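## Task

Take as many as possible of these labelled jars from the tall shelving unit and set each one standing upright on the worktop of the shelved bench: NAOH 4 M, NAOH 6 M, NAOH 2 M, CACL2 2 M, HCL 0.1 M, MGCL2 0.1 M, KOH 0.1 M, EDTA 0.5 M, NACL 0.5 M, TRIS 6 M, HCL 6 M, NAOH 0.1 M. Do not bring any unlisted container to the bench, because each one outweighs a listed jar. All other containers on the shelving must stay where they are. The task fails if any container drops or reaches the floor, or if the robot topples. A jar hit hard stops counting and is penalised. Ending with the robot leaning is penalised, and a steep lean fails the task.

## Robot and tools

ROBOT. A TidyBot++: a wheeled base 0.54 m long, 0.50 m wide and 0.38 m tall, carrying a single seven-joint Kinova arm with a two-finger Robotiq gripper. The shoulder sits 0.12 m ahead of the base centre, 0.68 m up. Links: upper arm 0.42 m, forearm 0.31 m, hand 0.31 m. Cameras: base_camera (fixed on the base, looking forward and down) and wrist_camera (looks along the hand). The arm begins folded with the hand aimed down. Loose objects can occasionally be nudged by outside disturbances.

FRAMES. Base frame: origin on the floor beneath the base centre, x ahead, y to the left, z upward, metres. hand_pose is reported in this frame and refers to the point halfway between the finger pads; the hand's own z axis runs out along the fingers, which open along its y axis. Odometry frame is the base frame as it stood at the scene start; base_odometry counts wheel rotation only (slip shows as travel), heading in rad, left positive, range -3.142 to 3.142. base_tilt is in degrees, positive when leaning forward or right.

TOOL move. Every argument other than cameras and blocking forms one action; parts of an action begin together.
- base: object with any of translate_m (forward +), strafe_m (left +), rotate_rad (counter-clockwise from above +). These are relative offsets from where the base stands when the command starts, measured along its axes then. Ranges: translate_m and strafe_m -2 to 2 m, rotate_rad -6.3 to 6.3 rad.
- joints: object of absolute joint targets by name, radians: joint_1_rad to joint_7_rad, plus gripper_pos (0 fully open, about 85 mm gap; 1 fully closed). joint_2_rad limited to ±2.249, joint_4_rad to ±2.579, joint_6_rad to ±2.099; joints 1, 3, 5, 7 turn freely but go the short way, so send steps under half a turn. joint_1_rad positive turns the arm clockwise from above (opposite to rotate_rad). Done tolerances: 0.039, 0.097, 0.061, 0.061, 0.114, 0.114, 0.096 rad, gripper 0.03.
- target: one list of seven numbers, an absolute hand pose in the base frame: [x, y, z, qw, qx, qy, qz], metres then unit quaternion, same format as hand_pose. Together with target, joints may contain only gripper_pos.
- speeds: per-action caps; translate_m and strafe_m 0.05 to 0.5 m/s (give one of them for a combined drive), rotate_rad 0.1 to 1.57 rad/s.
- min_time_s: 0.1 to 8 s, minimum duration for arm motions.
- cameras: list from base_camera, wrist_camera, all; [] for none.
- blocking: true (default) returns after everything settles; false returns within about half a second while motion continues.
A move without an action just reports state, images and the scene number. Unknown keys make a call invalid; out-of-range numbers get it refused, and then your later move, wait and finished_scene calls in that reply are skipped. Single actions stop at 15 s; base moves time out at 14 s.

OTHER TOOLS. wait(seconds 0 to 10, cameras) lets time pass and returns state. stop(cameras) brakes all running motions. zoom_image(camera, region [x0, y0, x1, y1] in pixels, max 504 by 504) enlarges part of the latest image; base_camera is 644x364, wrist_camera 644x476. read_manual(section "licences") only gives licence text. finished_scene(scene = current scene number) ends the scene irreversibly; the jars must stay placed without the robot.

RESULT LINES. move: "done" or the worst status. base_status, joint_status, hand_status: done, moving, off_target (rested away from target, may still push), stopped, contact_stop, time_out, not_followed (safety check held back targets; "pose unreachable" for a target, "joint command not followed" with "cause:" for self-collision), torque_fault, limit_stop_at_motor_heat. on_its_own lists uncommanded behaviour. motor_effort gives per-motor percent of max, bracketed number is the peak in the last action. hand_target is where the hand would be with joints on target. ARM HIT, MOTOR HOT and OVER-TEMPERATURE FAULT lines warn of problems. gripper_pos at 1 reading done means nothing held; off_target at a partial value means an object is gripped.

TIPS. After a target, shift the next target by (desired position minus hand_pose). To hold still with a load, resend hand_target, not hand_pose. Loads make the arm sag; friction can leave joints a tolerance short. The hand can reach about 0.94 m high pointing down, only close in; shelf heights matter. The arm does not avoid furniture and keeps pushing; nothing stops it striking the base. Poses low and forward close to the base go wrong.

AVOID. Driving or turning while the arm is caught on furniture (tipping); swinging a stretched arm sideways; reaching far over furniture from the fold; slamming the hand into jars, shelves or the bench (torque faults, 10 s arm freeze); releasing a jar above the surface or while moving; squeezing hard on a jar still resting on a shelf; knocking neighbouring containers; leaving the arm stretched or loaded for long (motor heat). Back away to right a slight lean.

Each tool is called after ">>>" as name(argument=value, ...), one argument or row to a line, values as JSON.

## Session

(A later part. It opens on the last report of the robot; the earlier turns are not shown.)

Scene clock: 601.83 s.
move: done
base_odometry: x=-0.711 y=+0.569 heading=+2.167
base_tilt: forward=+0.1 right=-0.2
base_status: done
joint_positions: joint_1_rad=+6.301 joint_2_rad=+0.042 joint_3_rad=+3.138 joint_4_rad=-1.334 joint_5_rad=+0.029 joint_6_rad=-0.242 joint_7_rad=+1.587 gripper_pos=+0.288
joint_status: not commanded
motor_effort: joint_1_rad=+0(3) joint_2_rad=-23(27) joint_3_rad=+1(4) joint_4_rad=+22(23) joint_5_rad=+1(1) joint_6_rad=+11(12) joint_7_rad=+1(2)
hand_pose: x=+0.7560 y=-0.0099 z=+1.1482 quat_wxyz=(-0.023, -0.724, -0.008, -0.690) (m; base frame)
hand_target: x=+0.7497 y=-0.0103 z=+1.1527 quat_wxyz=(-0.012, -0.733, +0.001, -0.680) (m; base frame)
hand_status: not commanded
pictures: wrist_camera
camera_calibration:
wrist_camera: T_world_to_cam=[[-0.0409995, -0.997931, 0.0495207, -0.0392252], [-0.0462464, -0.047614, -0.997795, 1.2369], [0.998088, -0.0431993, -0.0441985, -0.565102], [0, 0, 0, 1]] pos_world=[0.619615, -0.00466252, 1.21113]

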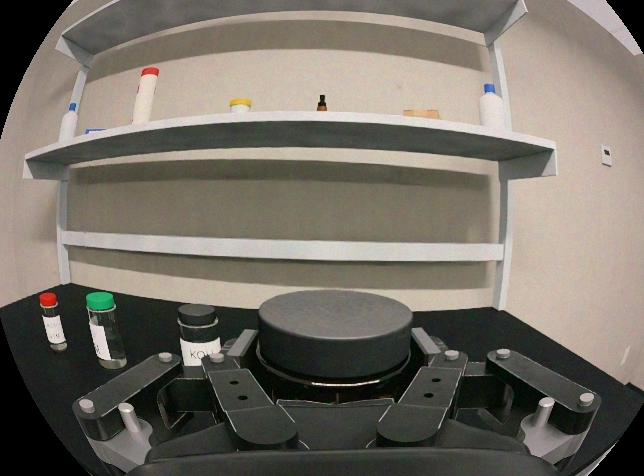

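>>> move(
  base={"translate_m": 0.345, "strafe_m": 0.03},
  speeds={"translate_m": 0.25},
  joints={"joint_2_rad": 0.06, "joint_4_rad": -1.63, "joint_6_rad": 0.13},
  min_time_s=2.5,
)

>>> move(
  joints={"joint_2_rad": 0.07, "joint_4_rad": -1.66, "joint_6_rad": 0.155},
  min_time_s=1,
  cameras=["wrist_camera"],
)

>>> move(
  joints={"joint_2_rad": 0.072, "joint_4_rad": -1.675, "joint_6_rad": 0.17},
  min_time_s=1,
)

>>> move(
  joints={"joint_2_rad": 0.075, "joint_4_rad": -1.69, "joint_6_rad": 0.185},
  min_time_s=1,
)

Scene clock: 626.63 s.
move: done
base_odometry: x=-0.929 y=+0.838 heading=+2.168
base_tilt: forward=+0.2 right=-0.2
base_status: done
joint_positions: joint_1_rad=+6.301 joint_2_rad=+0.052 joint_3_rad=+3.138 joint_4_rad=-1.632 joint_5_rad=+0.029 joint_6_rad=+0.025 joint_7_rad=+1.587 gripper_pos=+0.288
joint_status: all done
motor_effort: joint_1_rad=-1(2) joint_2_rad=-24(27) joint_3_rad=+1(2) joint_4_rad=+22(24) joint_5_rad=+0(1) joint_6_rad=+11(12) joint_7_rad=+0(1)
hand_pose: x=+0.7633 y=-0.0077 z=+1.0392 quat_wxyz=(-0.020, -0.737, -0.012, -0.675) (m; base frame)
hand_target: x=+0.7675 y=-0.0106 z=+1.0678 quat_wxyz=(-0.012, -0.703, +0.001, -0.711) (m; base frame)
hand_status: not commanded
pictures: none

Scene clock: 627.93 s.
move: done
base_odometry: x=-0.929 y=+0.838 heading=+2.168
base_tilt: forward=+0.1 right=-0.3
base_status: not commanded
joint_positions: joint_1_rad=+6.301 joint_2_rad=+0.052 joint_3_rad=+3.138 joint_4_rad=-1.657 joint_5_rad=+0.029 joint_6_rad=+0.052 joint_7_rad=+1.587 gripper_pos=+0.288
joint_status: all done
motor_effort: joint_1_rad=-1(1) joint_2_rad=-24(24) joint_3_rad=+1(2) joint_4_rad=+22(23) joint_5_rad=+1(1) joint_6_rad=+11(12) joint_7_rad=+1(1)
hand_pose: x=+0.7624 y=-0.0074 z=+1.0320 quat_wxyz=(-0.019, -0.737, -0.012, -0.676) (m; base frame)
hand_target: x=+0.7700 y=-0.0107 z=+1.0504 quat_wxyz=(-0.012, -0.709, +0.001, -0.706) (m; base frame)
hand_status: not commanded
pictures: wrist_camera
camera_calibration:
wrist_camera: T_world_to_cam=[[-0.0306812, -0.998248, 0.0505846, -0.0397494], [-0.0842476, -0.0478456, -0.995296, 1.14769], [0.995972, -0.0347985, -0.0826321, -0.535211], [0, 0, 0, 1]] pos_world=[0.628526, -0.00339263, 1.10007]

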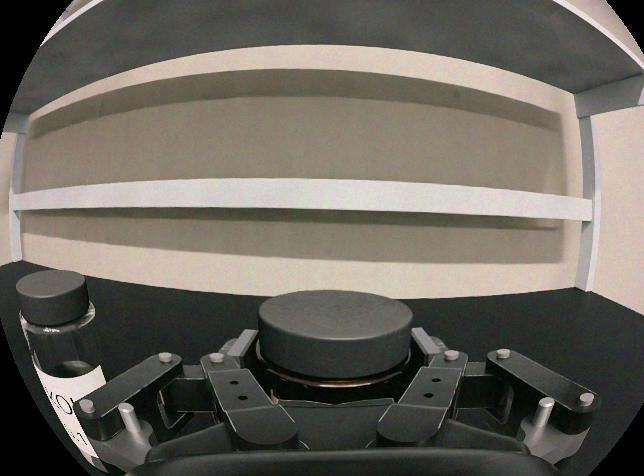

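Scene clock: 629.20 s.
move: done
base_odometry: x=-0.929 y=+0.838 heading=+2.168
base_tilt: forward=+0.2 right=-0.2
base_status: not commanded
joint_positions: joint_1_rad=+6.301 joint_2_rad=+0.052 joint_3_rad=+3.138 joint_4_rad=-1.667 joint_5_rad=+0.029 joint_6_rad=+0.072 joint_7_rad=+1.587 gripper_pos=+0.288
joint_status: all done
motor_effort: joint_1_rad=+0(1) joint_2_rad=-23(25) joint_3_rad=+1(2) joint_4_rad=+21(23) joint_5_rad=+0(1) joint_6_rad=+10(11) joint_7_rad=+1(1)
hand_pose: x=+0.7621 y=-0.0073 z=+1.0316 quat_wxyz=(-0.019, -0.734, -0.012, -0.679) (m; base frame)
hand_target: x=+0.7699 y=-0.0107 z=+1.0444 quat_wxyz=(-0.012, -0.709, +0.001, -0.705) (m; base frame)
hand_status: not commanded
pictures: none

Scene clock: 630.50 s.
move: done
base_odometry: x=-0.929 y=+0.838 heading=+2.168
base_tilt: forward=+0.2 right=-0.2
base_status: not commanded
joint_positions: joint_1_rad=+6.301 joint_2_rad=+0.052 joint_3_rad=+3.138 joint_4_rad=-1.678 joint_5_rad=+0.029 joint_6_rad=+0.093 joint_7_rad=+1.587 gripper_pos=+0.288
joint_status: all done
motor_effort: joint_1_rad=+0(1) joint_2_rad=-21(23) joint_3_rad=+1(2) joint_4_rad=+20(22) joint_5_rad=+0(1) joint_6_rad=+10(11) joint_7_rad=+1(1)
hand_pose: x=+0.7619 y=-0.0071 z=+1.0313 quat_wxyz=(-0.019, -0.730, -0.012, -0.683) (m; base frame)
hand_target: x=+0.7702 y=-0.0107 z=+1.0379 quat_wxyz=(-0.012, -0.710, +0.001, -0.704) (m; base frame)
hand_status: not commanded
pictures: none

>>> move(
  joints={"gripper_pos": 0.0},
)

>>> move(
  base={"translate_m": -0.25},
  speeds={"translate_m": 0.25},
  cameras=["wrist_camera"],
)

>>> move(
  base={"translate_m": -1.97, "strafe_m": -0.71, "rotate_rad": -3.144},
  speeds={"rotate_rad": 1.1},
  joints={"joint_2_rad": 0.035, "joint_4_rad": -1.53, "joint_6_rad": -0.165, "gripper_pos":0.0},
  cameras=["all"],
)

Scene clock: 651.03 s.
move: done
base_odometry: x=-0.929 y=+0.838 heading=+2.168
base_tilt: forward=+0.2 right=-0.2
base_status: not commanded
joint_positions: joint_1_rad=+6.301 joint_2_rad=+0.052 joint_3_rad=+3.138 joint_4_rad=-1.678 joint_5_rad=+0.029 joint_6_rad=+0.103 joint_7_rad=+1.587 gripper_pos=+0.000
joint_status: all done
motor_effort: joint_1_rad=-1(1) joint_2_rad=-21(22) joint_3_rad=+1(2) joint_4_rad=+19(21) joint_5_rad=+1(1) joint_6_rad=+8(10) joint_7_rad=+1(1)
hand_pose: x=+0.7621 y=-0.0070 z=+1.0343 quat_wxyz=(-0.019, -0.727, -0.012, -0.686) (m; base frame)
hand_target: x=+0.7702 y=-0.0107 z=+1.0379 quat_wxyz=(-0.012, -0.710, +0.001, -0.704) (m; base frame)
hand_status: not commanded
pictures: none

Scene clock: 652.87 s.
move: done
base_odometry: x=-0.789 y=+0.631 heading=+2.168
base_tilt: forward=+0.1 right=-0.2
base_status: done
joint_positions: joint_1_rad=+6.301 joint_2_rad=+0.059 joint_3_rad=+3.139 joint_4_rad=-1.679 joint_5_rad=+0.029 joint_6_rad=+0.106 joint_7_rad=+1.587 gripper_pos=+0.000
joint_status: not commanded
motor_effort: joint_1_rad=+0(2) joint_2_rad=-20(24) joint_3_rad=+1(2) joint_4_rad=+18(20) joint_5_rad=+1(1) joint_6_rad=+8(9) joint_7_rad=+1(1)
hand_pose: x=+0.7646 y=-0.0073 z=+1.0303 quat_wxyz=(-0.019, -0.728, -0.012, -0.685) (m; base frame)
hand_target: x=+0.7702 y=-0.0107 z=+1.0379 quat_wxyz=(-0.012, -0.710, +0.001, -0.704) (m; base frame)
hand_status: not commanded
pictures: wrist_camera
camera_calibration:
wrist_camera: T_world_to_cam=[[-0.0308898, -0.998274, 0.0499545, -0.0386613], [-0.0599974, -0.0480364, -0.997042, 1.12943], [0.99772, -0.0337956, -0.05841, -0.56384], [0, 0, 0, 1]] pos_world=[0.629124, -0.00339625, 1.09508]

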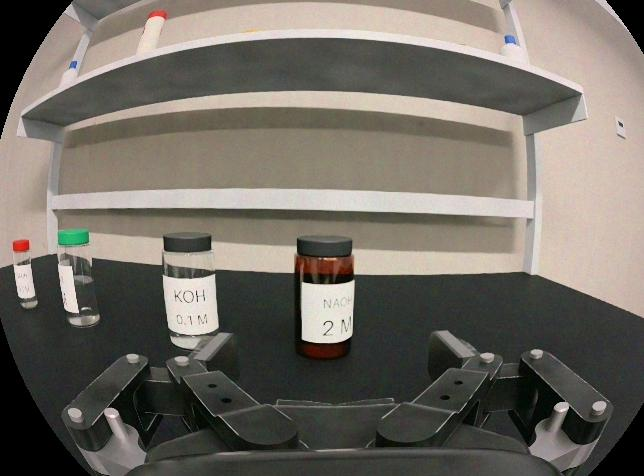

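Scene clock: 658.63 s.
move: done
base_odometry: x=+0.906 y=-0.599 heading=-0.976
base_tilt: forward=+0.2 right=-0.3
base_status: done
joint_positions: joint_1_rad=+6.301 joint_2_rad=+0.051 joint_3_rad=+3.142 joint_4_rad=-1.545 joint_5_rad=+0.029 joint_6_rad=-0.082 joint_7_rad=+1.587 gripper_pos=+0.000
joint_status: all done
motor_effort: joint_1_rad=-1(3) joint_2_rad=-20(25) joint_3_rad=+1(4) joint_4_rad=+19(21) joint_5_rad=+0(1) joint_6_rad=+8(9) joint_7_rad=+0(1)
hand_pose: x=+0.7642 y=-0.0112 z=+1.0605 quat_wxyz=(-0.022, -0.744, -0.009, -0.668) (m; base frame)
hand_target: x=+0.7553 y=-0.0104 z=+1.0548 quat_wxyz=(-0.011, -0.761, +0.001, -0.649) (m; base frame)
hand_status: not commanded
pictures: base_camera, wrist_camera
camera_calibration:
wrist_camera: T_world_to_cam=[[-0.0373901, -0.997976, 0.0514467, -0.0406377], [-0.106339, -0.0472168, -0.993208, 1.19067], [0.993627, -0.0426069, -0.104359, -0.509979], [0, 0, 0, 1]] pos_world=[0.631824, -0.00606459, 1.13145]

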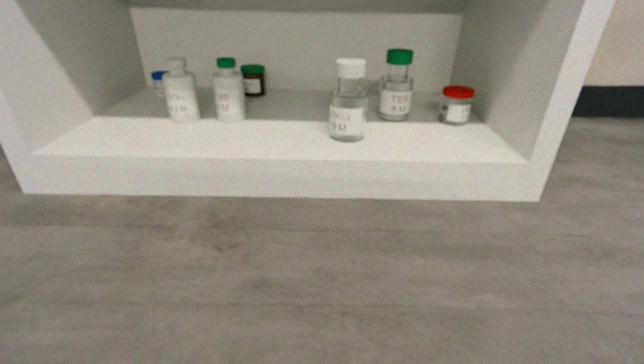

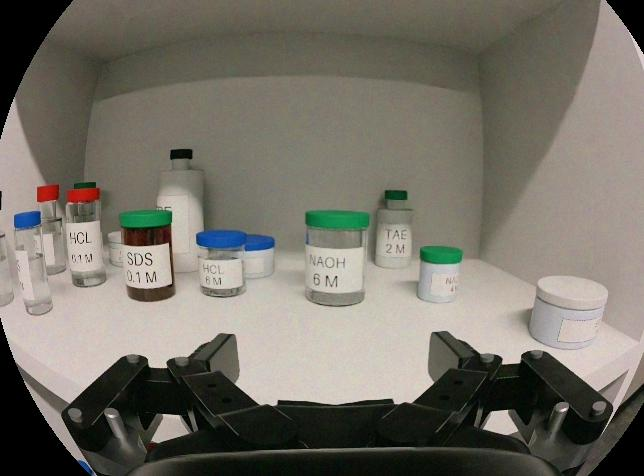

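>>> zoom_image(
  camera="wrist_camera",
  region=[380, 220, 480, 310],
)

>>> move(
  base={"translate_m": 0.275, "strafe_m": -0.014},
  speeds={"translate_m": 0.2},
  cameras=["wrist_camera"],
)

Scaled by 5.040.

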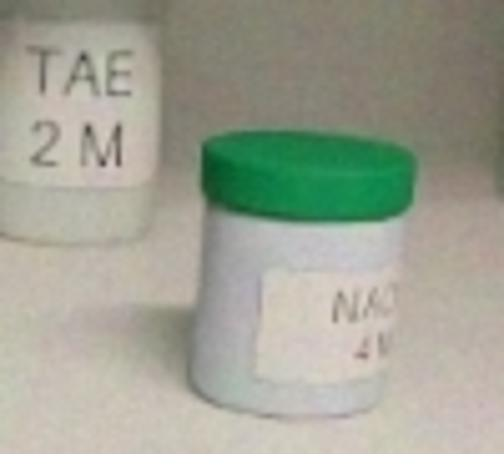

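Scene clock: 668.37 s.
move: done
base_odometry: x=+1.049 y=-0.835 heading=-0.976
base_tilt: forward=+0.1 right=-0.2
base_status: done
joint_positions: joint_1_rad=+6.301 joint_2_rad=+0.041 joint_3_rad=+3.142 joint_4_rad=-1.545 joint_5_rad=+0.029 joint_6_rad=-0.083 joint_7_rad=+1.587 gripper_pos=+0.000
joint_status: not commanded
motor_effort: joint_1_rad=+0(1) joint_2_rad=-20(23) joint_3_rad=+1(2) joint_4_rad=+19(20) joint_5_rad=+1(1) joint_6_rad=+8(9) joint_7_rad=+1(1)
hand_pose: x=+0.7604 y=-0.0111 z=+1.0668 quat_wxyz=(-0.022, -0.741, -0.009, -0.671) (m; base frame)
hand_target: x=+0.7553 y=-0.0104 z=+1.0548 quat_wxyz=(-0.011, -0.761, +0.001, -0.649) (m; base frame)
hand_status: not commanded
pictures: wrist_camera
camera_calibration:
wrist_camera: T_world_to_cam=[[-0.0379441, -0.997962, 0.0512997, -0.040448], [-0.097146, -0.0474096, -0.99414, 1.19053], [0.994547, -0.0427054, -0.0951491, -0.516117], [0, 0, 0, 1]] pos_world=[0.627422, -0.00596426, 1.13652]

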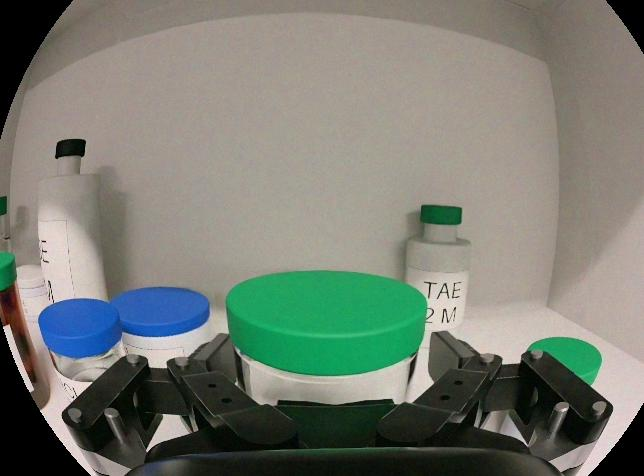

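>>> move(
  joints={"gripper_pos": 0.65},
  cameras=["wrist_camera"],
)

>>> move(
  joints={"joint_4_rad": -1.40, "joint_6_rad": -0.27},
  min_time_s=1.5,
  cameras=["wrist_camera"],
)

Scene clock: 675.87 s.
move: off_target
base_odometry: x=+1.049 y=-0.835 heading=-0.976
base_tilt: forward=+0.1 right=-0.2
base_status: not commanded
joint_positions: joint_1_rad=+6.301 joint_2_rad=+0.041 joint_3_rad=+3.142 joint_4_rad=-1.544 joint_5_rad=+0.029 joint_6_rad=-0.083 joint_7_rad=+1.587 gripper_pos=+0.233
joint_status: gripper_pos off_target (ended at +0.233, target +0.650)
motor_effort: joint_1_rad=-1(1) joint_2_rad=-19(21) joint_3_rad=+1(2) joint_4_rad=+19(20) joint_5_rad=+1(1) joint_6_rad=+9(9) joint_7_rad=+1(1)
hand_pose: x=+0.7604 y=-0.0111 z=+1.0669 quat_wxyz=(-0.022, -0.741, -0.009, -0.671) (m; base frame)
hand_target: x=+0.7553 y=-0.0104 z=+1.0548 quat_wxyz=(-0.011, -0.761, +0.001, -0.649) (m; base frame)
hand_status: not commanded
pictures: wrist_camera
camera_calibration:
wrist_camera: T_world_to_cam=[[-0.0378515, -0.997966, 0.0512864, -0.0404966], [-0.096933, -0.0474143, -0.994161, 1.19051], [0.994571, -0.0426018, -0.0949412, -0.516358], [0, 0, 0, 1]] pos_world=[0.627422, -0.00596463, 1.13662]

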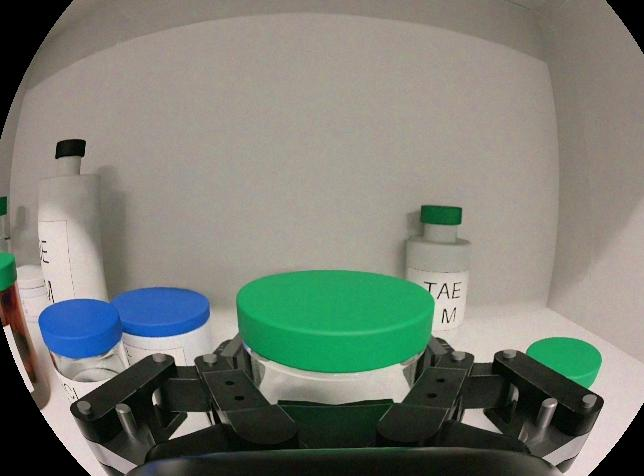

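Scene clock: 677.67 s.
move: done
base_odometry: x=+1.049 y=-0.835 heading=-0.976
base_tilt: forward=+0.2 right=-0.3
base_status: not commanded
joint_positions: joint_1_rad=+6.301 joint_2_rad=+0.041 joint_3_rad=+3.142 joint_4_rad=-1.431 joint_5_rad=+0.029 joint_6_rad=-0.192 joint_7_rad=+1.587 gripper_pos=+0.233
joint_status: all done
motor_effort: joint_1_rad=+0(1) joint_2_rad=-22(23) joint_3_rad=+1(2) joint_4_rad=+21(23) joint_5_rad=+0(1) joint_6_rad=+10(11) joint_7_rad=+1(1)
hand_pose: x=+0.7590 y=-0.0120 z=+1.1041 quat_wxyz=(-0.023, -0.739, -0.008, -0.673) (m; base frame)
hand_target: x=+0.7536 y=-0.0104 z=+1.1032 quat_wxyz=(-0.012, -0.753, +0.001, -0.658) (m; base frame)
hand_status: not commanded
pictures: wrist_camera
camera_calibration:
wrist_camera: T_world_to_cam=[[-0.0412217, -0.997847, 0.0510187, -0.0404963], [-0.0922776, -0.0470418, -0.994621, 1.22422], [0.99488, -0.0457079, -0.0901397, -0.517067], [0, 0, 0, 1]] pos_world=[0.625719, -0.00645345, 1.1731]

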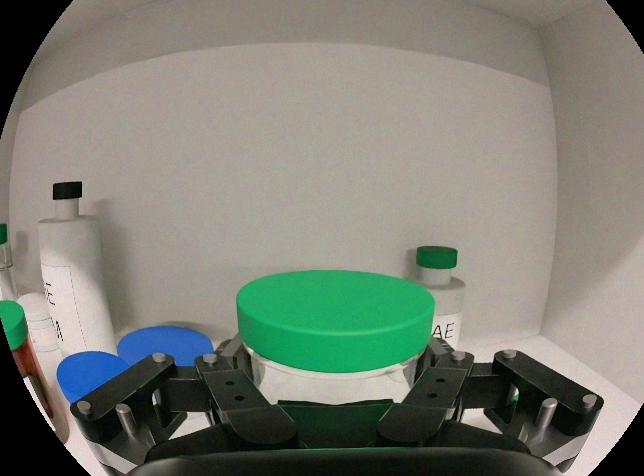

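>>> move(
  base={"translate_m": -0.65},
)

>>> move(
  base={"translate_m": -1.471, "strafe_m": -0.53, "rotate_rad": 3.184},
  speeds={"rotate_rad": 1.0},
  cameras=["wrist_camera"],
)

Scene clock: 706.47 s.
move: done
base_odometry: x=+0.684 y=-0.296 heading=-0.976
base_tilt: forward=+0.2 right=-0.2
base_status: done
joint_positions: joint_1_rad=+6.301 joint_2_rad=+0.036 joint_3_rad=+3.141 joint_4_rad=-1.428 joint_5_rad=+0.029 joint_6_rad=-0.197 joint_7_rad=+1.587 gripper_pos=+0.233
joint_status: not commanded
motor_effort: joint_1_rad=+0(1) joint_2_rad=-21(26) joint_3_rad=+1(2) joint_4_rad=+21(22) joint_5_rad=+1(1) joint_6_rad=+10(11) joint_7_rad=+0(1)
hand_pose: x=+0.7567 y=-0.0116 z=+1.1076 quat_wxyz=(-0.023, -0.738, -0.008, -0.674) (m; base frame)
hand_target: x=+0.7536 y=-0.0104 z=+1.1032 quat_wxyz=(-0.012, -0.753, +0.001, -0.658) (m; base frame)
hand_status: not commanded
pictures: none

Scene clock: 711.70 s.
move: done
base_odometry: x=-0.579 y=+0.625 heading=+2.208
base_tilt: forward=+0.1 right=-0.2
base_status: done
joint_positions: joint_1_rad=+6.301 joint_2_rad=+0.038 joint_3_rad=+3.137 joint_4_rad=-1.428 joint_5_rad=+0.029 joint_6_rad=-0.198 joint_7_rad=+1.587 gripper_pos=+0.233
joint_status: not commanded
motor_effort: joint_1_rad=-1(3) joint_2_rad=-23(25) joint_3_rad=+1(4) joint_4_rad=+21(22) joint_5_rad=+0(1) joint_6_rad=+10(11) joint_7_rad=+1(2)
hand_pose: x=+0.7576 y=-0.0092 z=+1.1063 quat_wxyz=(-0.022, -0.739, -0.009, -0.673) (m; base frame)
hand_target: x=+0.7536 y=-0.0104 z=+1.1032 quat_wxyz=(-0.012, -0.753, +0.001, -0.658) (m; base frame)
hand_status: not commanded
pictures: wrist_camera
camera_calibration:
wrist_camera: T_world_to_cam=[[-0.0368486, -0.998026, 0.0508469, -0.0410156], [-0.091459, -0.0472998, -0.994685, 1.22595], [0.995127, -0.0413032, -0.0895356, -0.516225], [0, 0, 0, 1]] pos_world=[0.624322, -0.00426927, 1.1753]

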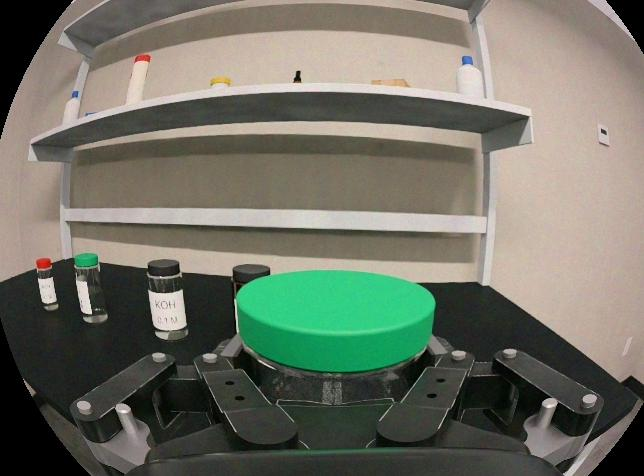

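>>> move(
  base={"translate_m": 0.37, "strafe_m": -0.05},
  speeds={"translate_m": 0.25},
  joints={"joint_2_rad": 0.065, "joint_4_rad": -1.71, "joint_6_rad": 0.18},
  min_time_s=2.5,
)

>>> move(
  joints={"joint_2_rad": 0.07, "joint_4_rad": -1.735, "joint_6_rad": 0.205},
  min_time_s=1,
  cameras=["wrist_camera"],
)

>>> move(
  joints={"joint_2_rad": 0.075, "joint_4_rad": -1.75, "joint_6_rad": 0.22},
  min_time_s=1,
)

>>> move(
  joints={"joint_2_rad": 0.08, "joint_4_rad": -1.765, "joint_6_rad": 0.235},
  min_time_s=1,
)

Scene clock: 739.13 s.
move: done
base_odometry: x=-0.759 y=+0.952 heading=+2.209
base_tilt: forward=+0.2 right=-0.2
base_status: done
joint_positions: joint_1_rad=+6.301 joint_2_rad=+0.049 joint_3_rad=+3.137 joint_4_rad=-1.705 joint_5_rad=+0.029 joint_6_rad=+0.082 joint_7_rad=+1.587 gripper_pos=+0.233
joint_status: all done
motor_effort: joint_1_rad=-1(1) joint_2_rad=-22(25) joint_3_rad=+1(2) joint_4_rad=+21(23) joint_5_rad=+0(1) joint_6_rad=+10(11) joint_7_rad=+1(1)
hand_pose: x=+0.7582 y=-0.0068 z=+1.0135 quat_wxyz=(-0.019, -0.742, -0.012, -0.670) (m; base frame)
hand_target: x=+0.7652 y=-0.0106 z=+1.0304 quat_wxyz=(-0.012, -0.716, +0.001, -0.698) (m; base frame)
hand_status: not commanded
pictures: none

Scene clock: 740.40 s.
move: done
base_odometry: x=-0.759 y=+0.952 heading=+2.209
base_tilt: forward=+0.2 right=-0.2
base_status: not commanded
joint_positions: joint_1_rad=+6.301 joint_2_rad=+0.049 joint_3_rad=+3.137 joint_4_rad=-1.728 joint_5_rad=+0.029 joint_6_rad=+0.107 joint_7_rad=+1.587 gripper_pos=+0.233
joint_status: all done
motor_effort: joint_1_rad=+0(1) joint_2_rad=-23(23) joint_3_rad=+1(2) joint_4_rad=+21(22) joint_5_rad=+1(1) joint_6_rad=+10(11) joint_7_rad=+1(1)
hand_pose: x=+0.7569 y=-0.0065 z=+1.0070 quat_wxyz=(-0.019, -0.741, -0.013, -0.671) (m; base frame)
hand_target: x=+0.7653 y=-0.0106 z=+1.0195 quat_wxyz=(-0.012, -0.717, +0.001, -0.697) (m; base frame)
hand_status: not commanded
pictures: wrist_camera
camera_calibration:
wrist_camera: T_world_to_cam=[[-0.0279634, -0.998335, 0.0504603, -0.0396848], [-0.0971336, -0.0475274, -0.994136, 1.13097], [0.994878, -0.0327008, -0.0956428, -0.517836], [0, 0, 0, 1]] pos_world=[0.62393, -0.0028001, 1.07682]

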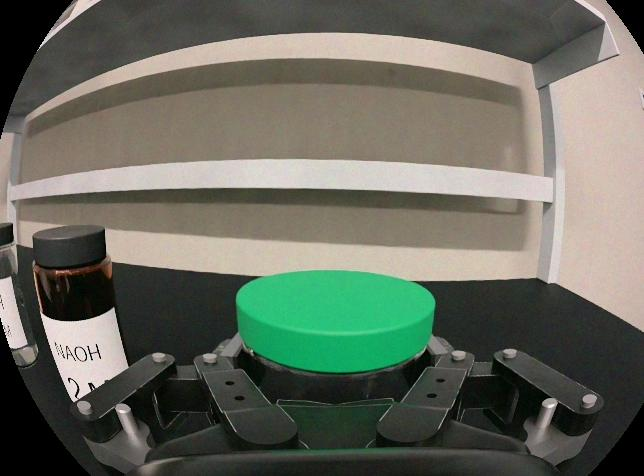

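Scene clock: 741.70 s.
move: done
base_odometry: x=-0.759 y=+0.952 heading=+2.209
base_tilt: forward=+0.1 right=-0.3
base_status: not commanded
joint_positions: joint_1_rad=+6.301 joint_2_rad=+0.051 joint_3_rad=+3.137 joint_4_rad=-1.743 joint_5_rad=+0.029 joint_6_rad=+0.122 joint_7_rad=+1.587 gripper_pos=+0.233
joint_status: all done
motor_effort: joint_1_rad=-1(1) joint_2_rad=-22(23) joint_3_rad=+2(2) joint_4_rad=+20(22) joint_5_rad=+0(1) joint_6_rad=+10(11) joint_7_rad=+1(1)
hand_pose: x=+0.7567 y=-0.0064 z=+1.0011 quat_wxyz=(-0.018, -0.742, -0.013, -0.670) (m; base frame)
hand_target: x=+0.7658 y=-0.0106 z=+1.0117 quat_wxyz=(-0.012, -0.719, +0.001, -0.695) (m; base frame)
hand_status: not commanded
pictures: none

Scene clock: 743.00 s.
move: done
base_odometry: x=-0.759 y=+0.952 heading=+2.209
base_tilt: forward=+0.1 right=-0.2
base_status: not commanded
joint_positions: joint_1_rad=+6.301 joint_2_rad=+0.056 joint_3_rad=+3.137 joint_4_rad=-1.758 joint_5_rad=+0.029 joint_6_rad=+0.137 joint_7_rad=+1.587 gripper_pos=+0.233
joint_status: all done
motor_effort: joint_1_rad=-1(1) joint_2_rad=-22(24) joint_3_rad=+1(2) joint_4_rad=+21(22) joint_5_rad=+0(1) joint_6_rad=+11(11) joint_7_rad=+1(1)
hand_pose: x=+0.7571 y=-0.0063 z=+0.9933 quat_wxyz=(-0.018, -0.743, -0.013, -0.668) (m; base frame)
hand_target: x=+0.7662 y=-0.0106 z=+1.0039 quat_wxyz=(-0.012, -0.721, +0.001, -0.693) (m; base frame)
hand_status: not commanded
pictures: none

>>> move(
  joints={"joint_2_rad": 0.083, "joint_4_rad": -1.775, "joint_6_rad": 0.245},
  min_time_s=1,
)

>>> move(
  joints={"joint_2_rad": 0.088, "joint_4_rad": -1.79, "joint_6_rad": 0.26},
  min_time_s=1,
)

Scene clock: 748.27 s.
move: done
base_odometry: x=-0.759 y=+0.952 heading=+2.209
base_tilt: forward=+0.2 right=-0.2
base_status: not commanded
joint_positions: joint_1_rad=+6.301 joint_2_rad=+0.058 joint_3_rad=+3.137 joint_4_rad=-1.767 joint_5_rad=+0.029 joint_6_rad=+0.149 joint_7_rad=+1.587 gripper_pos=+0.233
joint_status: all done
motor_effort: joint_1_rad=+0(1) joint_2_rad=-22(23) joint_3_rad=+1(2) joint_4_rad=+20(22) joint_5_rad=+0(1) joint_6_rad=+10(11) joint_7_rad=+1(2)
hand_pose: x=+0.7570 y=-0.0062 z=+0.9906 quat_wxyz=(-0.018, -0.743, -0.013, -0.669) (m; base frame)
hand_target: x=+0.7663 y=-0.0106 z=+0.9990 quat_wxyz=(-0.012, -0.722, +0.001, -0.692) (m; base frame)
hand_status: not commanded
pictures: none

Scene clock: 749.57 s.
move: done
base_odometry: x=-0.759 y=+0.952 heading=+2.209
base_tilt: forward=+0.1 right=-0.2
base_status: not commanded
joint_positions: joint_1_rad=+6.301 joint_2_rad=+0.058 joint_3_rad=+3.137 joint_4_rad=-1.777 joint_5_rad=+0.029 joint_6_rad=+0.169 joint_7_rad=+1.587 gripper_pos=+0.233
joint_status: all done
motor_effort: joint_1_rad=+0(1) joint_2_rad=-21(23) joint_3_rad=+1(2) joint_4_rad=+20(22) joint_5_rad=+0(1) joint_6_rad=+9(10) joint_7_rad=+0(1)
hand_pose: x=+0.7566 y=-0.0060 z=+0.9904 quat_wxyz=(-0.018, -0.740, -0.013, -0.673) (m; base frame)
hand_target: x=+0.7665 y=-0.0106 z=+0.9912 quat_wxyz=(-0.012, -0.724, +0.001, -0.690) (m; base frame)
hand_status: not commanded
pictures: none

>>> move(
  joints={"gripper_pos": 0.0},
)

>>> move(
  base={"translate_m": -0.25},
  speeds={"translate_m": 0.25},
  cameras=["wrist_camera"],
)

>>> move(
  base={"translate_m": -1.97, "strafe_m": -0.30, "rotate_rad": -3.13},
  speeds={"rotate_rad": 1.1},
  joints={"joint_2_rad": 0.035, "joint_4_rad": -1.40, "joint_6_rad": -0.31, "gripper_pos":0.0},
  cameras=["all"],
)

Scene clock: 778.83 s.
move: done
base_odometry: x=-0.759 y=+0.952 heading=+2.209
base_tilt: forward=+0.2 right=-0.2
base_status: not commanded
joint_positions: joint_1_rad=+6.301 joint_2_rad=+0.058 joint_3_rad=+3.137 joint_4_rad=-1.777 joint_5_rad=+0.029 joint_6_rad=+0.178 joint_7_rad=+1.587 gripper_pos=+0.000
joint_status: all done
motor_effort: joint_1_rad=+0(1) joint_2_rad=-20(22) joint_3_rad=+1(2) joint_4_rad=+19(20) joint_5_rad=+1(1) joint_6_rad=+8(10) joint_7_rad=+1(1)
hand_pose: x=+0.7569 y=-0.0059 z=+0.9929 quat_wxyz=(-0.018, -0.737, -0.013, -0.676) (m; base frame)
hand_target: x=+0.7665 y=-0.0106 z=+0.9912 quat_wxyz=(-0.012, -0.724, +0.001, -0.690) (m; base frame)
hand_status: not commanded
pictures: none

Scene clock: 780.67 s.
move: done
base_odometry: x=-0.610 y=+0.751 heading=+2.209
base_tilt: forward=+0.1 right=-0.2
base_status: done
joint_positions: joint_1_rad=+6.301 joint_2_rad=+0.069 joint_3_rad=+3.138 joint_4_rad=-1.778 joint_5_rad=+0.029 joint_6_rad=+0.181 joint_7_rad=+1.587 gripper_pos=+0.000
joint_status: not commanded
motor_effort: joint_1_rad=+0(2) joint_2_rad=-21(25) joint_3_rad=+2(3) joint_4_rad=+18(19) joint_5_rad=+0(1) joint_6_rad=+8(9) joint_7_rad=+1(1)
hand_pose: x=+0.7603 y=-0.0062 z=+0.9861 quat_wxyz=(-0.018, -0.740, -0.013, -0.672) (m; base frame)
hand_target: x=+0.7665 y=-0.0106 z=+0.9912 quat_wxyz=(-0.012, -0.724, +0.001, -0.690) (m; base frame)
hand_status: not commanded
pictures: wrist_camera
camera_calibration:
wrist_camera: T_world_to_cam=[[-0.0264939, -0.998408, 0.0497881, -0.0386382], [-0.0935362, -0.0471111, -0.994501, 1.10823], [0.995263, -0.0310052, -0.0921391, -0.526991], [0, 0, 0, 1]] pos_world=[0.627131, -0.00270611, 1.0555]

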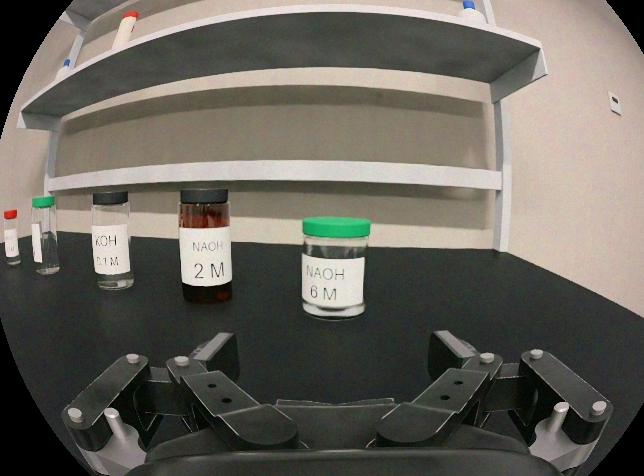

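Scene clock: 786.10 s.
move: done
base_odometry: x=+0.805 y=-0.652 heading=-0.922
base_tilt: forward=+0.1 right=-0.2
base_status: done
joint_positions: joint_1_rad=+6.302 joint_2_rad=+0.049 joint_3_rad=+3.142 joint_4_rad=-1.416 joint_5_rad=+0.029 joint_6_rad=-0.227 joint_7_rad=+1.587 gripper_pos=+0.000
joint_status: all done
motor_effort: joint_1_rad=+0(3) joint_2_rad=-21(26) joint_3_rad=+1(4) joint_4_rad=+19(21) joint_5_rad=+0(1) joint_6_rad=+9(9) joint_7_rad=+1(1)
hand_pose: x=+0.7610 y=-0.0126 z=+1.0979 quat_wxyz=(-0.023, -0.748, -0.008, -0.663) (m; base frame)
hand_target: x=+0.7517 y=-0.0103 z=+1.0909 quat_wxyz=(-0.011, -0.766, +0.001, -0.643) (m; base frame)
hand_status: not commanded
pictures: base_camera, wrist_camera
camera_calibration:
wrist_camera: T_world_to_cam=[[-0.0412064, -0.997818, 0.0515847, -0.0413737], [-0.119139, -0.0463533, -0.991795, 1.23568], [0.992022, -0.047014, -0.116969, -0.488005], [0, 0, 0, 1]] pos_world=[0.629625, -0.00694867, 1.17059]

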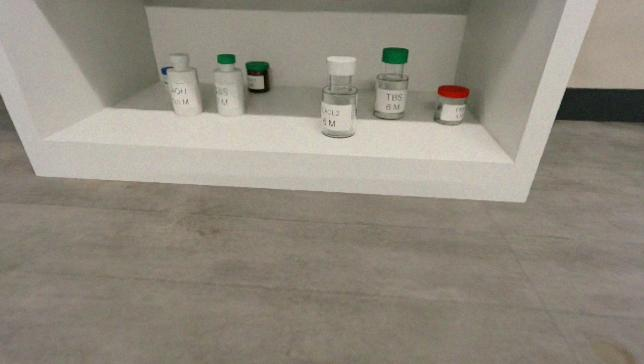

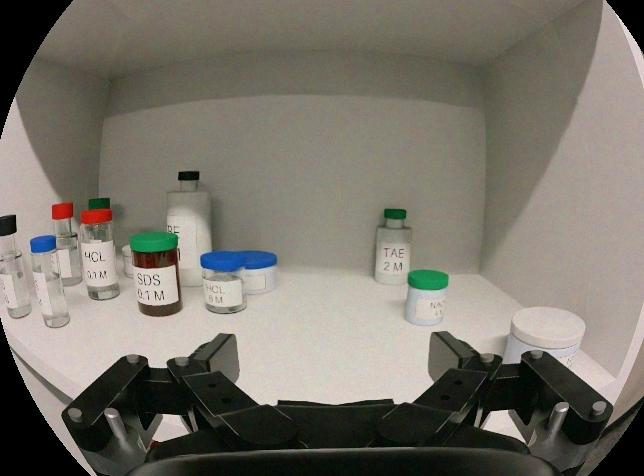

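>>> move(
  base={"strafe_m": -0.106, "rotate_rad": -0.028},
  cameras=["wrist_camera"],
)

Scene clock: 799.83 s.
move: done
base_odometry: x=+0.720 y=-0.717 heading=-0.950
base_tilt: forward=+0.1 right=-0.2
base_status: done
joint_positions: joint_1_rad=+6.303 joint_2_rad=+0.048 joint_3_rad=+3.143 joint_4_rad=-1.416 joint_5_rad=+0.029 joint_6_rad=-0.227 joint_7_rad=+1.587 gripper_pos=+0.000
joint_status: not commanded
motor_effort: joint_1_rad=+0(4) joint_2_rad=-20(21) joint_3_rad=+2(4) joint_4_rad=+19(20) joint_5_rad=+0(1) joint_6_rad=+9(9) joint_7_rad=+0(1)
hand_pose: x=+0.7608 y=-0.0145 z=+1.0981 quat_wxyz=(-0.024, -0.748, -0.006, -0.663) (m; base frame)
hand_target: x=+0.7517 y=-0.0103 z=+1.0909 quat_wxyz=(-0.011, -0.766, +0.001, -0.643) (m; base frame)
hand_status: not commanded
pictures: wrist_camera
camera_calibration:
wrist_camera: T_world_to_cam=[[-0.0441269, -0.997694, 0.0515637, -0.040915], [-0.119377, -0.0459783, -0.991784, 1.23593], [0.991868, -0.0499199, -0.117073, -0.487652], [0, 0, 0, 1]] pos_world=[0.629422, -0.00833819, 1.17079]

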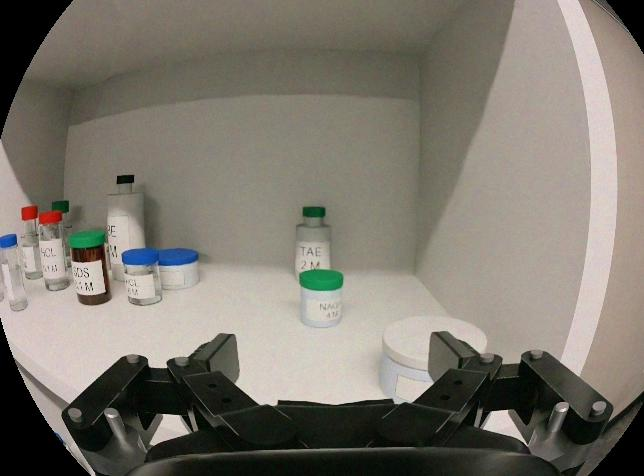

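>>> move(
  joints={"joint_2_rad": 0.22, "joint_4_rad": -0.79, "joint_6_rad": -1.07},
  cameras=["wrist_camera"],
)

Scene clock: 819.17 s.
move: done
base_odometry: x=+0.720 y=-0.717 heading=-0.950
base_tilt: forward=+0.1 right=-0.2
base_status: not commanded
joint_positions: joint_1_rad=+6.303 joint_2_rad=+0.184 joint_3_rad=+3.143 joint_4_rad=-0.809 joint_5_rad=+0.029 joint_6_rad=-0.984 joint_7_rad=+1.587 gripper_pos=+0.000
joint_status: all done
motor_effort: joint_1_rad=+0(1) joint_2_rad=-23(24) joint_3_rad=+2(2) joint_4_rad=+16(20) joint_5_rad=+1(1) joint_6_rad=+8(9) joint_7_rad=+1(1)
hand_pose: x=+0.7451 y=-0.0194 z=+1.1438 quat_wxyz=(-0.025, -0.835, +0.002, -0.549) (m; base frame)
hand_target: x=+0.7487 y=-0.0104 z=+1.1079 quat_wxyz=(-0.009, -0.862, +0.001, -0.506) (m; base frame)
hand_status: not commanded
pictures: wrist_camera
camera_calibration:
wrist_camera: T_world_to_cam=[[-0.049291, -0.997432, 0.0519652, -0.0456063], [-0.394993, -0.0283201, -0.918248, 1.40078], [0.917361, -0.0657873, -0.392582, -0.0966729], [0, 0, 0, 1]] pos_world=[0.639735, -0.0121787, 1.25068]

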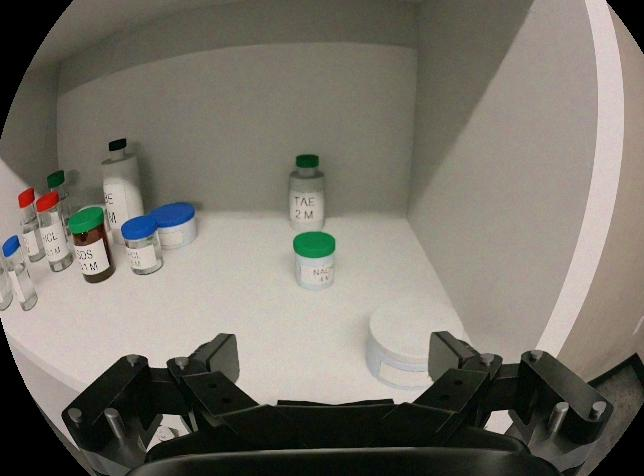

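>>> move(
  base={"translate_m": 0.275, "strafe_m": 0.007},
  speeds={"translate_m": 0.2},
)

>>> move(
  joints={"joint_2_rad": 0.16, "joint_4_rad": -1.02, "joint_6_rad": -0.73},
  min_time_s=2,
  cameras=["wrist_camera"],
)

Scene clock: 830.90 s.
move: done
base_odometry: x=+0.886 y=-0.936 heading=-0.950
base_tilt: forward=+0.2 right=-0.2
base_status: done
joint_positions: joint_1_rad=+6.303 joint_2_rad=+0.203 joint_3_rad=+3.143 joint_4_rad=-0.805 joint_5_rad=+0.029 joint_6_rad=-0.988 joint_7_rad=+1.587 gripper_pos=+0.000
joint_status: not commanded
motor_effort: joint_1_rad=-1(1) joint_2_rad=-23(26) joint_3_rad=+1(2) joint_4_rad=+16(18) joint_5_rad=+1(1) joint_6_rad=+8(8) joint_7_rad=+1(1)
hand_pose: x=+0.7528 y=-0.0196 z=+1.1332 quat_wxyz=(-0.025, -0.840, +0.002, -0.541) (m; base frame)
hand_target: x=+0.7487 y=-0.0104 z=+1.1079 quat_wxyz=(-0.009, -0.862, +0.001, -0.506) (m; base frame)
hand_status: not commanded
pictures: none

Scene clock: 833.20 s.
move: done
base_odometry: x=+0.886 y=-0.936 heading=-0.950
base_tilt: forward=+0.2 right=-0.2
base_status: not commanded
joint_positions: joint_1_rad=+6.303 joint_2_rad=+0.185 joint_3_rad=+3.143 joint_4_rad=-1.004 joint_5_rad=+0.029 joint_6_rad=-0.814 joint_7_rad=+1.587 gripper_pos=+0.000
joint_status: all done
motor_effort: joint_1_rad=+0(1) joint_2_rad=-23(25) joint_3_rad=+1(2) joint_4_rad=+17(19) joint_5_rad=+1(1) joint_6_rad=+8(8) joint_7_rad=+1(1)
hand_pose: x=+0.7707 y=-0.0190 z=+1.0823 quat_wxyz=(-0.024, -0.842, -0.001, -0.539) (m; base frame)
hand_target: x=+0.7701 y=-0.0108 z=+1.1134 quat_wxyz=(-0.010, -0.816, +0.001, -0.578) (m; base frame)
hand_status: not commanded
pictures: wrist_camera
camera_calibration:
wrist_camera: T_world_to_cam=[[-0.043689, -0.997541, 0.0547992, -0.0480864], [-0.417609, -0.0315948, -0.908078, 1.36079], [0.907576, -0.0625576, -0.415201, -0.112161], [0, 0, 0, 1]] pos_world=[0.667971, -0.0119908, 1.19177]

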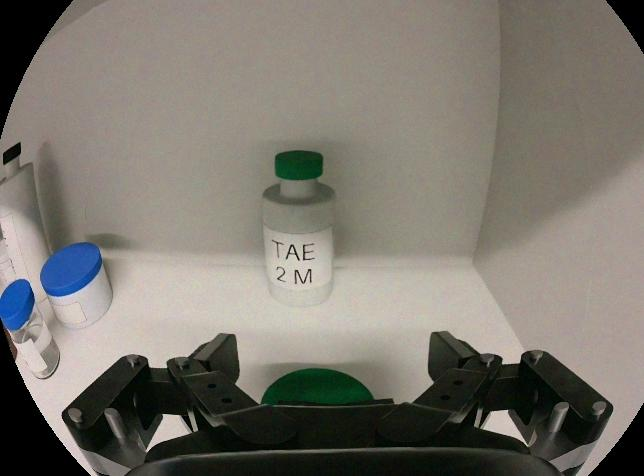

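>>> move(
  joints={"joint_2_rad": 0.11, "joint_4_rad": -1.195, "joint_6_rad": -0.605},
  min_time_s=2,
  cameras=["wrist_camera"],
)

Scene clock: 844.67 s.
move: done
base_odometry: x=+0.886 y=-0.936 heading=-0.950
base_tilt: forward=+0.2 right=-0.2
base_status: not commanded
joint_positions: joint_1_rad=+6.303 joint_2_rad=+0.135 joint_3_rad=+3.143 joint_4_rad=-1.178 joint_5_rad=+0.029 joint_6_rad=-0.688 joint_7_rad=+1.587 gripper_pos=+0.000
joint_status: all done
motor_effort: joint_1_rad=+0(1) joint_2_rad=-22(25) joint_3_rad=+1(2) joint_4_rad=+18(20) joint_5_rad=+1(1) joint_6_rad=+8(8) joint_7_rad=+1(1)
hand_pose: x=+0.7622 y=-0.0181 z=+1.0489 quat_wxyz=(-0.024, -0.842, -0.002, -0.539) (m; base frame)
hand_target: x=+0.7620 y=-0.0106 z=+1.0790 quat_wxyz=(-0.010, -0.816, +0.001, -0.578) (m; base frame)
hand_status: not commanded
pictures: wrist_camera
camera_calibration:
wrist_camera: T_world_to_cam=[[-0.0403687, -0.997624, 0.0558215, -0.0493064], [-0.416628, -0.0339726, -0.908442, 1.32646], [0.90818, -0.0599294, -0.414267, -0.119716], [0, 0, 0, 1]] pos_world=[0.659372, -0.0113006, 1.15817]

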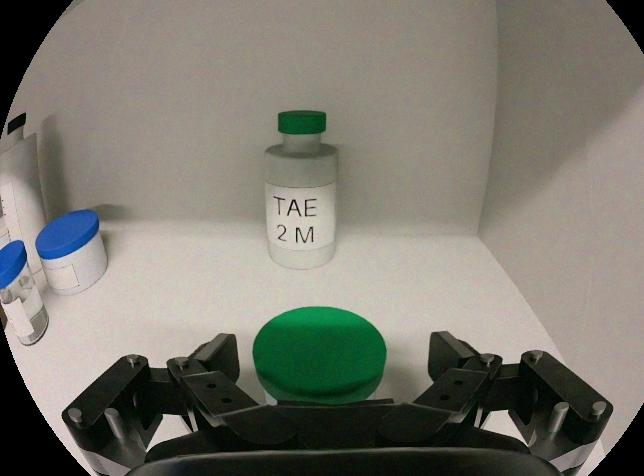

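>>> move(
  joints={"gripper_pos": 0.75},
  cameras=["wrist_camera"],
)

>>> move(
  joints={"joint_2_rad": 0.21, "joint_4_rad": -0.90, "joint_6_rad": -0.99},
  min_time_s=2.5,
  cameras=["wrist_camera"],
)

Scene clock: 850.10 s.
move: off_target
base_odometry: x=+0.886 y=-0.936 heading=-0.950
base_tilt: forward=+0.1 right=-0.2
base_status: not commanded
joint_positions: joint_1_rad=+6.303 joint_2_rad=+0.134 joint_3_rad=+3.143 joint_4_rad=-1.179 joint_5_rad=+0.029 joint_6_rad=-0.687 joint_7_rad=+1.587 gripper_pos=+0.451
joint_status: gripper_pos off_target (ended at +0.451, target +0.750)
motor_effort: joint_1_rad=+0(1) joint_2_rad=-23(23) joint_3_rad=+1(2) joint_4_rad=+18(19) joint_5_rad=+1(1) joint_6_rad=+7(8) joint_7_rad=+0(1)
hand_pose: x=+0.7621 y=-0.0181 z=+1.0496 quat_wxyz=(-0.024, -0.841, -0.002, -0.540) (m; base frame)
hand_target: x=+0.7620 y=-0.0106 z=+1.0790 quat_wxyz=(-0.010, -0.816, +0.001, -0.578) (m; base frame)
hand_status: not commanded
pictures: wrist_camera
camera_calibration:
wrist_camera: T_world_to_cam=[[-0.0404472, -0.997621, 0.0558281, -0.0493059], [-0.414756, -0.0340694, -0.909294, 1.32649], [0.909033, -0.0599335, -0.412392, -0.121881], [0, 0, 0, 1]] pos_world=[0.65897, -0.0113006, 1.15866]

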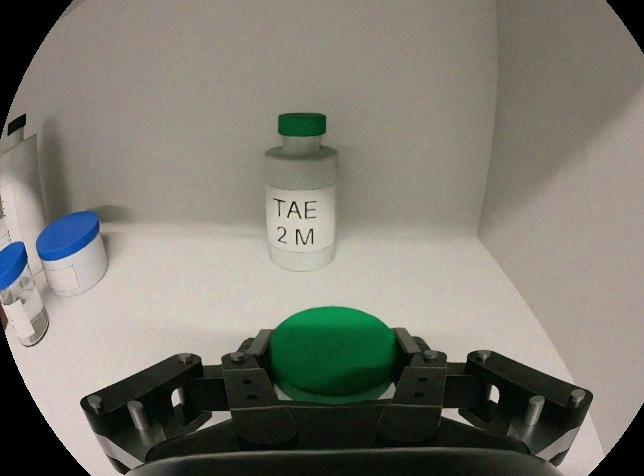

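Scene clock: 852.90 s.
move: done
base_odometry: x=+0.886 y=-0.936 heading=-0.950
base_tilt: forward=+0.2 right=-0.3
base_status: not commanded
joint_positions: joint_1_rad=+6.303 joint_2_rad=+0.175 joint_3_rad=+3.143 joint_4_rad=-0.920 joint_5_rad=+0.029 joint_6_rad=-0.906 joint_7_rad=+1.587 gripper_pos=+0.451
joint_status: all done
motor_effort: joint_1_rad=+0(1) joint_2_rad=-23(24) joint_3_rad=+1(2) joint_4_rad=+17(20) joint_5_rad=+1(1) joint_6_rad=+8(9) joint_7_rad=+1(1)
hand_pose: x=+0.7544 y=-0.0192 z=+1.1103 quat_wxyz=(-0.025, -0.842, +0.001, -0.539) (m; base frame)
hand_target: x=+0.7569 y=-0.0106 z=+1.0760 quat_wxyz=(-0.009, -0.867, +0.001, -0.497) (m; base frame)
hand_status: not commanded
pictures: wrist_camera
camera_calibration:
wrist_camera: T_world_to_cam=[[-0.0461665, -0.997493, 0.0536351, -0.0473848], [-0.41609, -0.0296106, -0.908841, 1.37914], [0.908151, -0.064275, -0.41368, -0.0879894], [0, 0, 0, 1]] pos_world=[0.651567, -0.0120843, 1.21956]

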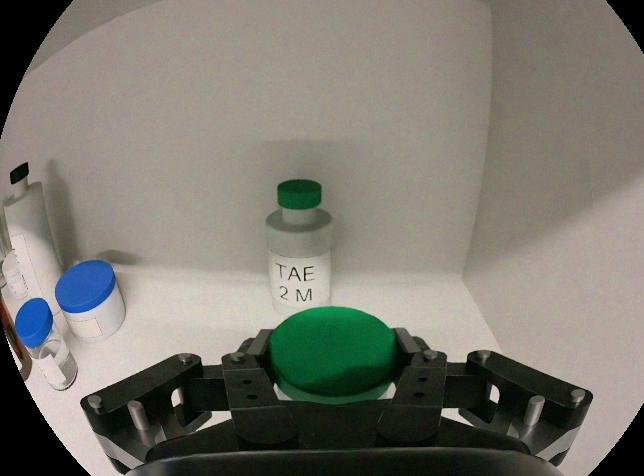

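>>> move(
  base={"translate_m": -0.65},
)

>>> move(
  base={"translate_m": -1.49, "strafe_m": -0.16, "rotate_rad": 3.15},
  speeds={"rotate_rad": 1.0},
  cameras=["wrist_camera"],
)

Scene clock: 866.47 s.
move: done
base_odometry: x=+0.508 y=-0.407 heading=-0.950
base_tilt: forward=+0.1 right=-0.3
base_status: done
joint_positions: joint_1_rad=+6.303 joint_2_rad=+0.194 joint_3_rad=+3.142 joint_4_rad=-0.915 joint_5_rad=+0.029 joint_6_rad=-0.913 joint_7_rad=+1.587 gripper_pos=+0.451
joint_status: not commanded
motor_effort: joint_1_rad=+0(3) joint_2_rad=-23(28) joint_3_rad=+1(2) joint_4_rad=+18(19) joint_5_rad=+1(1) joint_6_rad=+8(9) joint_7_rad=+0(2)
hand_pose: x=+0.7616 y=-0.0189 z=+1.0989 quat_wxyz=(-0.024, -0.847, +0.000, -0.531) (m; base frame)
hand_target: x=+0.7569 y=-0.0106 z=+1.0760 quat_wxyz=(-0.009, -0.867, +0.001, -0.497) (m; base frame)
hand_status: not commanded
pictures: none

Scene clock: 871.77 s.
move: done
base_odometry: x=-0.489 y=+0.711 heading=+2.200
base_tilt: forward=+0.1 right=-0.2
base_status: done
joint_positions: joint_1_rad=+6.295 joint_2_rad=+0.200 joint_3_rad=+3.135 joint_4_rad=-0.915 joint_5_rad=+0.029 joint_6_rad=-0.913 joint_7_rad=+1.587 gripper_pos=+0.451
joint_status: not commanded
motor_effort: joint_1_rad=+0(4) joint_2_rad=-24(28) joint_3_rad=+1(4) joint_4_rad=+17(19) joint_5_rad=+1(2) joint_6_rad=+8(8) joint_7_rad=+0(1)
hand_pose: x=+0.7641 y=-0.0098 z=+1.0953 quat_wxyz=(-0.020, -0.849, -0.006, -0.528) (m; base frame)
hand_target: x=+0.7569 y=-0.0106 z=+1.0760 quat_wxyz=(-0.009, -0.867, +0.001, -0.497) (m; base frame)
hand_status: not commanded
pictures: wrist_camera
camera_calibration:
wrist_camera: T_world_to_cam=[[-0.0289423, -0.998194, 0.0526365, -0.0488557], [-0.439752, -0.0345738, -0.897453, 1.37534], [0.897653, -0.0491214, -0.437958, -0.0676446], [0, 0, 0, 1]] pos_world=[0.664116, -0.00453955, 1.20725]

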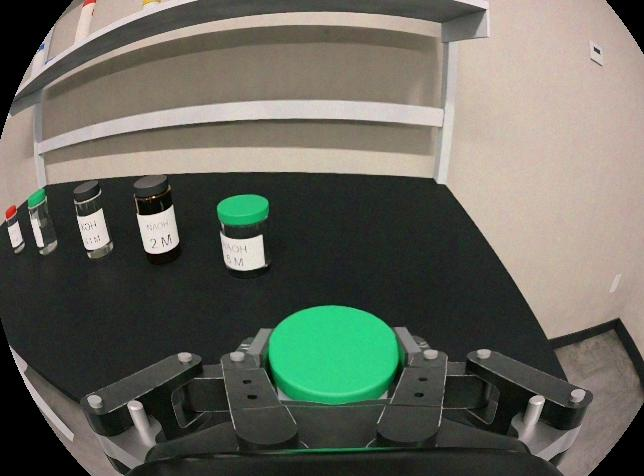

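>>> move(
  base={"translate_m": 0.335, "strafe_m": -0.04},
  speeds={"translate_m": 0.25},
  joints={"joint_2_rad": 0.09, "joint_4_rad": -1.415, "joint_6_rad": -0.40},
  min_time_s=2.5,
  cameras=["wrist_camera"],
)

>>> move(
  joints={"joint_2_rad": 0.095, "joint_4_rad": -1.435, "joint_6_rad": -0.38},
  min_time_s=1,
)

>>> move(
  joints={"joint_2_rad": 0.10, "joint_4_rad": -1.45, "joint_6_rad": -0.365},
  min_time_s=1,
)

>>> move(
  joints={"joint_2_rad": 0.105, "joint_4_rad": -1.465, "joint_6_rad": -0.35},
  min_time_s=1,
)

Scene clock: 883.20 s.
move: done
base_odometry: x=-0.654 y=+1.006 heading=+2.200
base_tilt: forward=+0.2 right=-0.3
base_status: done
joint_positions: joint_1_rad=+6.295 joint_2_rad=+0.113 joint_3_rad=+3.135 joint_4_rad=-1.401 joint_5_rad=+0.029 joint_6_rad=-0.485 joint_7_rad=+1.587 gripper_pos=+0.451
joint_status: all done
motor_effort: joint_1_rad=+0(1) joint_2_rad=-23(28) joint_3_rad=+1(2) joint_4_rad=+19(20) joint_5_rad=+1(1) joint_6_rad=+8(9) joint_7_rad=+1(1)
hand_pose: x=+0.7634 y=-0.0066 z=+0.9887 quat_wxyz=(-0.018, -0.841, -0.012, -0.541) (m; base frame)
hand_target: x=+0.7645 y=-0.0106 z=+1.0194 quat_wxyz=(-0.010, -0.815, +0.001, -0.580) (m; base frame)
hand_status: not commanded
pictures: wrist_camera
camera_calibration:
wrist_camera: T_world_to_cam=[[-0.0188168, -0.998268, 0.0557322, -0.0508216], [-0.413214, -0.0429942, -0.909619, 1.27116], [0.91044, -0.0401455, -0.411689, -0.149248], [0, 0, 0, 1]] pos_world=[0.660185, -0.00207287, 1.09766]

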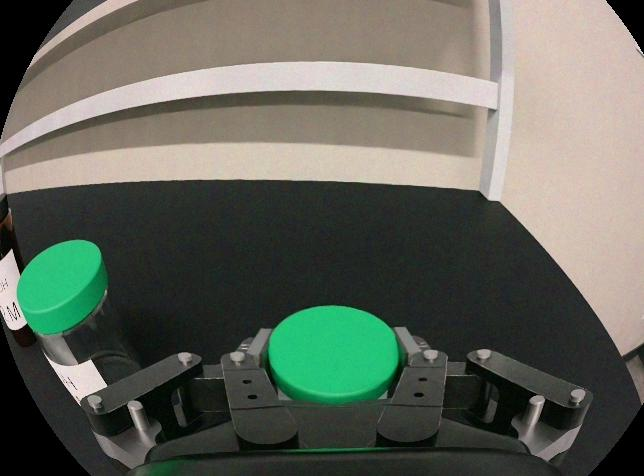

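Scene clock: 884.50 s.
move: done
base_odometry: x=-0.654 y=+1.006 heading=+2.200
base_tilt: forward=+0.2 right=-0.2
base_status: not commanded
joint_positions: joint_1_rad=+6.295 joint_2_rad=+0.113 joint_3_rad=+3.135 joint_4_rad=-1.418 joint_5_rad=+0.029 joint_6_rad=-0.465 joint_7_rad=+1.587 gripper_pos=+0.451
joint_status: all done
motor_effort: joint_1_rad=-1(1) joint_2_rad=-22(24) joint_3_rad=+1(2) joint_4_rad=+19(20) joint_5_rad=+1(1) joint_6_rad=+8(9) joint_7_rad=+1(1)
hand_pose: x=+0.7640 y=-0.0064 z=+0.9838 quat_wxyz=(-0.018, -0.840, -0.012, -0.542) (m; base frame)
hand_target: x=+0.7665 y=-0.0106 z=+1.0099 quat_wxyz=(-0.010, -0.816, +0.001, -0.578) (m; base frame)
hand_status: not commanded
pictures: none

Scene clock: 885.80 s.
move: done
base_odometry: x=-0.654 y=+1.006 heading=+2.200
base_tilt: forward=+0.2 right=-0.2
base_status: not commanded
joint_positions: joint_1_rad=+6.295 joint_2_rad=+0.113 joint_3_rad=+3.135 joint_4_rad=-1.433 joint_5_rad=+0.029 joint_6_rad=-0.450 joint_7_rad=+1.587 gripper_pos=+0.451
joint_status: all done
motor_effort: joint_1_rad=+0(1) joint_2_rad=-22(24) joint_3_rad=+1(2) joint_4_rad=+19(20) joint_5_rad=+1(1) joint_6_rad=+8(9) joint_7_rad=+0(1)
hand_pose: x=+0.7642 y=-0.0063 z=+0.9792 quat_wxyz=(-0.018, -0.840, -0.012, -0.542) (m; base frame)
hand_target: x=+0.7682 y=-0.0107 z=+1.0019 quat_wxyz=(-0.010, -0.818, +0.001, -0.575) (m; base frame)
hand_status: not commanded
pictures: none

Scene clock: 887.10 s.
move: done
base_odometry: x=-0.654 y=+1.006 heading=+2.200
base_tilt: forward=+0.2 right=-0.2
base_status: not commanded
joint_positions: joint_1_rad=+6.295 joint_2_rad=+0.113 joint_3_rad=+3.135 joint_4_rad=-1.448 joint_5_rad=+0.029 joint_6_rad=-0.435 joint_7_rad=+1.587 gripper_pos=+0.451
joint_status: all done
motor_effort: joint_1_rad=+0(1) joint_2_rad=-23(23) joint_3_rad=+1(2) joint_4_rad=+19(20) joint_5_rad=+1(1) joint_6_rad=+8(9) joint_7_rad=+1(1)
hand_pose: x=+0.7643 y=-0.0062 z=+0.9744 quat_wxyz=(-0.018, -0.840, -0.012, -0.542) (m; base frame)
hand_target: x=+0.7699 y=-0.0107 z=+0.9940 quat_wxyz=(-0.010, -0.819, +0.001, -0.573) (m; base frame)
hand_status: not commanded
pictures: none

>>> move(
  joints={"joint_2_rad": 0.11, "joint_4_rad": -1.475, "joint_6_rad": -0.34},
  min_time_s=1,
)

>>> move(
  joints={"joint_2_rad": 0.115, "joint_4_rad": -1.485, "joint_6_rad": -0.33},
  min_time_s=1,
)

Scene clock: 893.57 s.
move: done
base_odometry: x=-0.654 y=+1.006 heading=+2.200
base_tilt: forward=+0.1 right=-0.2
base_status: not commanded
joint_positions: joint_1_rad=+6.295 joint_2_rad=+0.113 joint_3_rad=+3.135 joint_4_rad=-1.456 joint_5_rad=+0.029 joint_6_rad=-0.423 joint_7_rad=+1.587 gripper_pos=+0.451
joint_status: all done
motor_effort: joint_1_rad=-1(1) joint_2_rad=-22(24) joint_3_rad=+1(2) joint_4_rad=+19(20) joint_5_rad=+0(1) joint_6_rad=+8(9) joint_7_rad=+1(1)
hand_pose: x=+0.7648 y=-0.0061 z=+0.9732 quat_wxyz=(-0.018, -0.839, -0.012, -0.543) (m; base frame)
hand_target: x=+0.7714 y=-0.0107 z=+0.9876 quat_wxyz=(-0.010, -0.821, +0.001, -0.571) (m; base frame)
hand_status: not commanded
pictures: none

Scene clock: 894.87 s.
move: done
base_odometry: x=-0.654 y=+1.006 heading=+2.200
base_tilt: forward=+0.1 right=-0.2
base_status: not commanded
joint_positions: joint_1_rad=+6.295 joint_2_rad=+0.113 joint_3_rad=+3.135 joint_4_rad=-1.463 joint_5_rad=+0.029 joint_6_rad=-0.409 joint_7_rad=+1.587 gripper_pos=+0.451
joint_status: all done
motor_effort: joint_1_rad=+0(1) joint_2_rad=-21(22) joint_3_rad=+0(2) joint_4_rad=+18(20) joint_5_rad=+1(1) joint_6_rad=+7(8) joint_7_rad=+0(1)
hand_pose: x=+0.7657 y=-0.0060 z=+0.9732 quat_wxyz=(-0.018, -0.837, -0.012, -0.546) (m; base frame)
hand_target: x=+0.7728 y=-0.0108 z=+0.9812 quat_wxyz=(-0.010, -0.822, +0.001, -0.569) (m; base frame)
hand_status: not commanded
pictures: none


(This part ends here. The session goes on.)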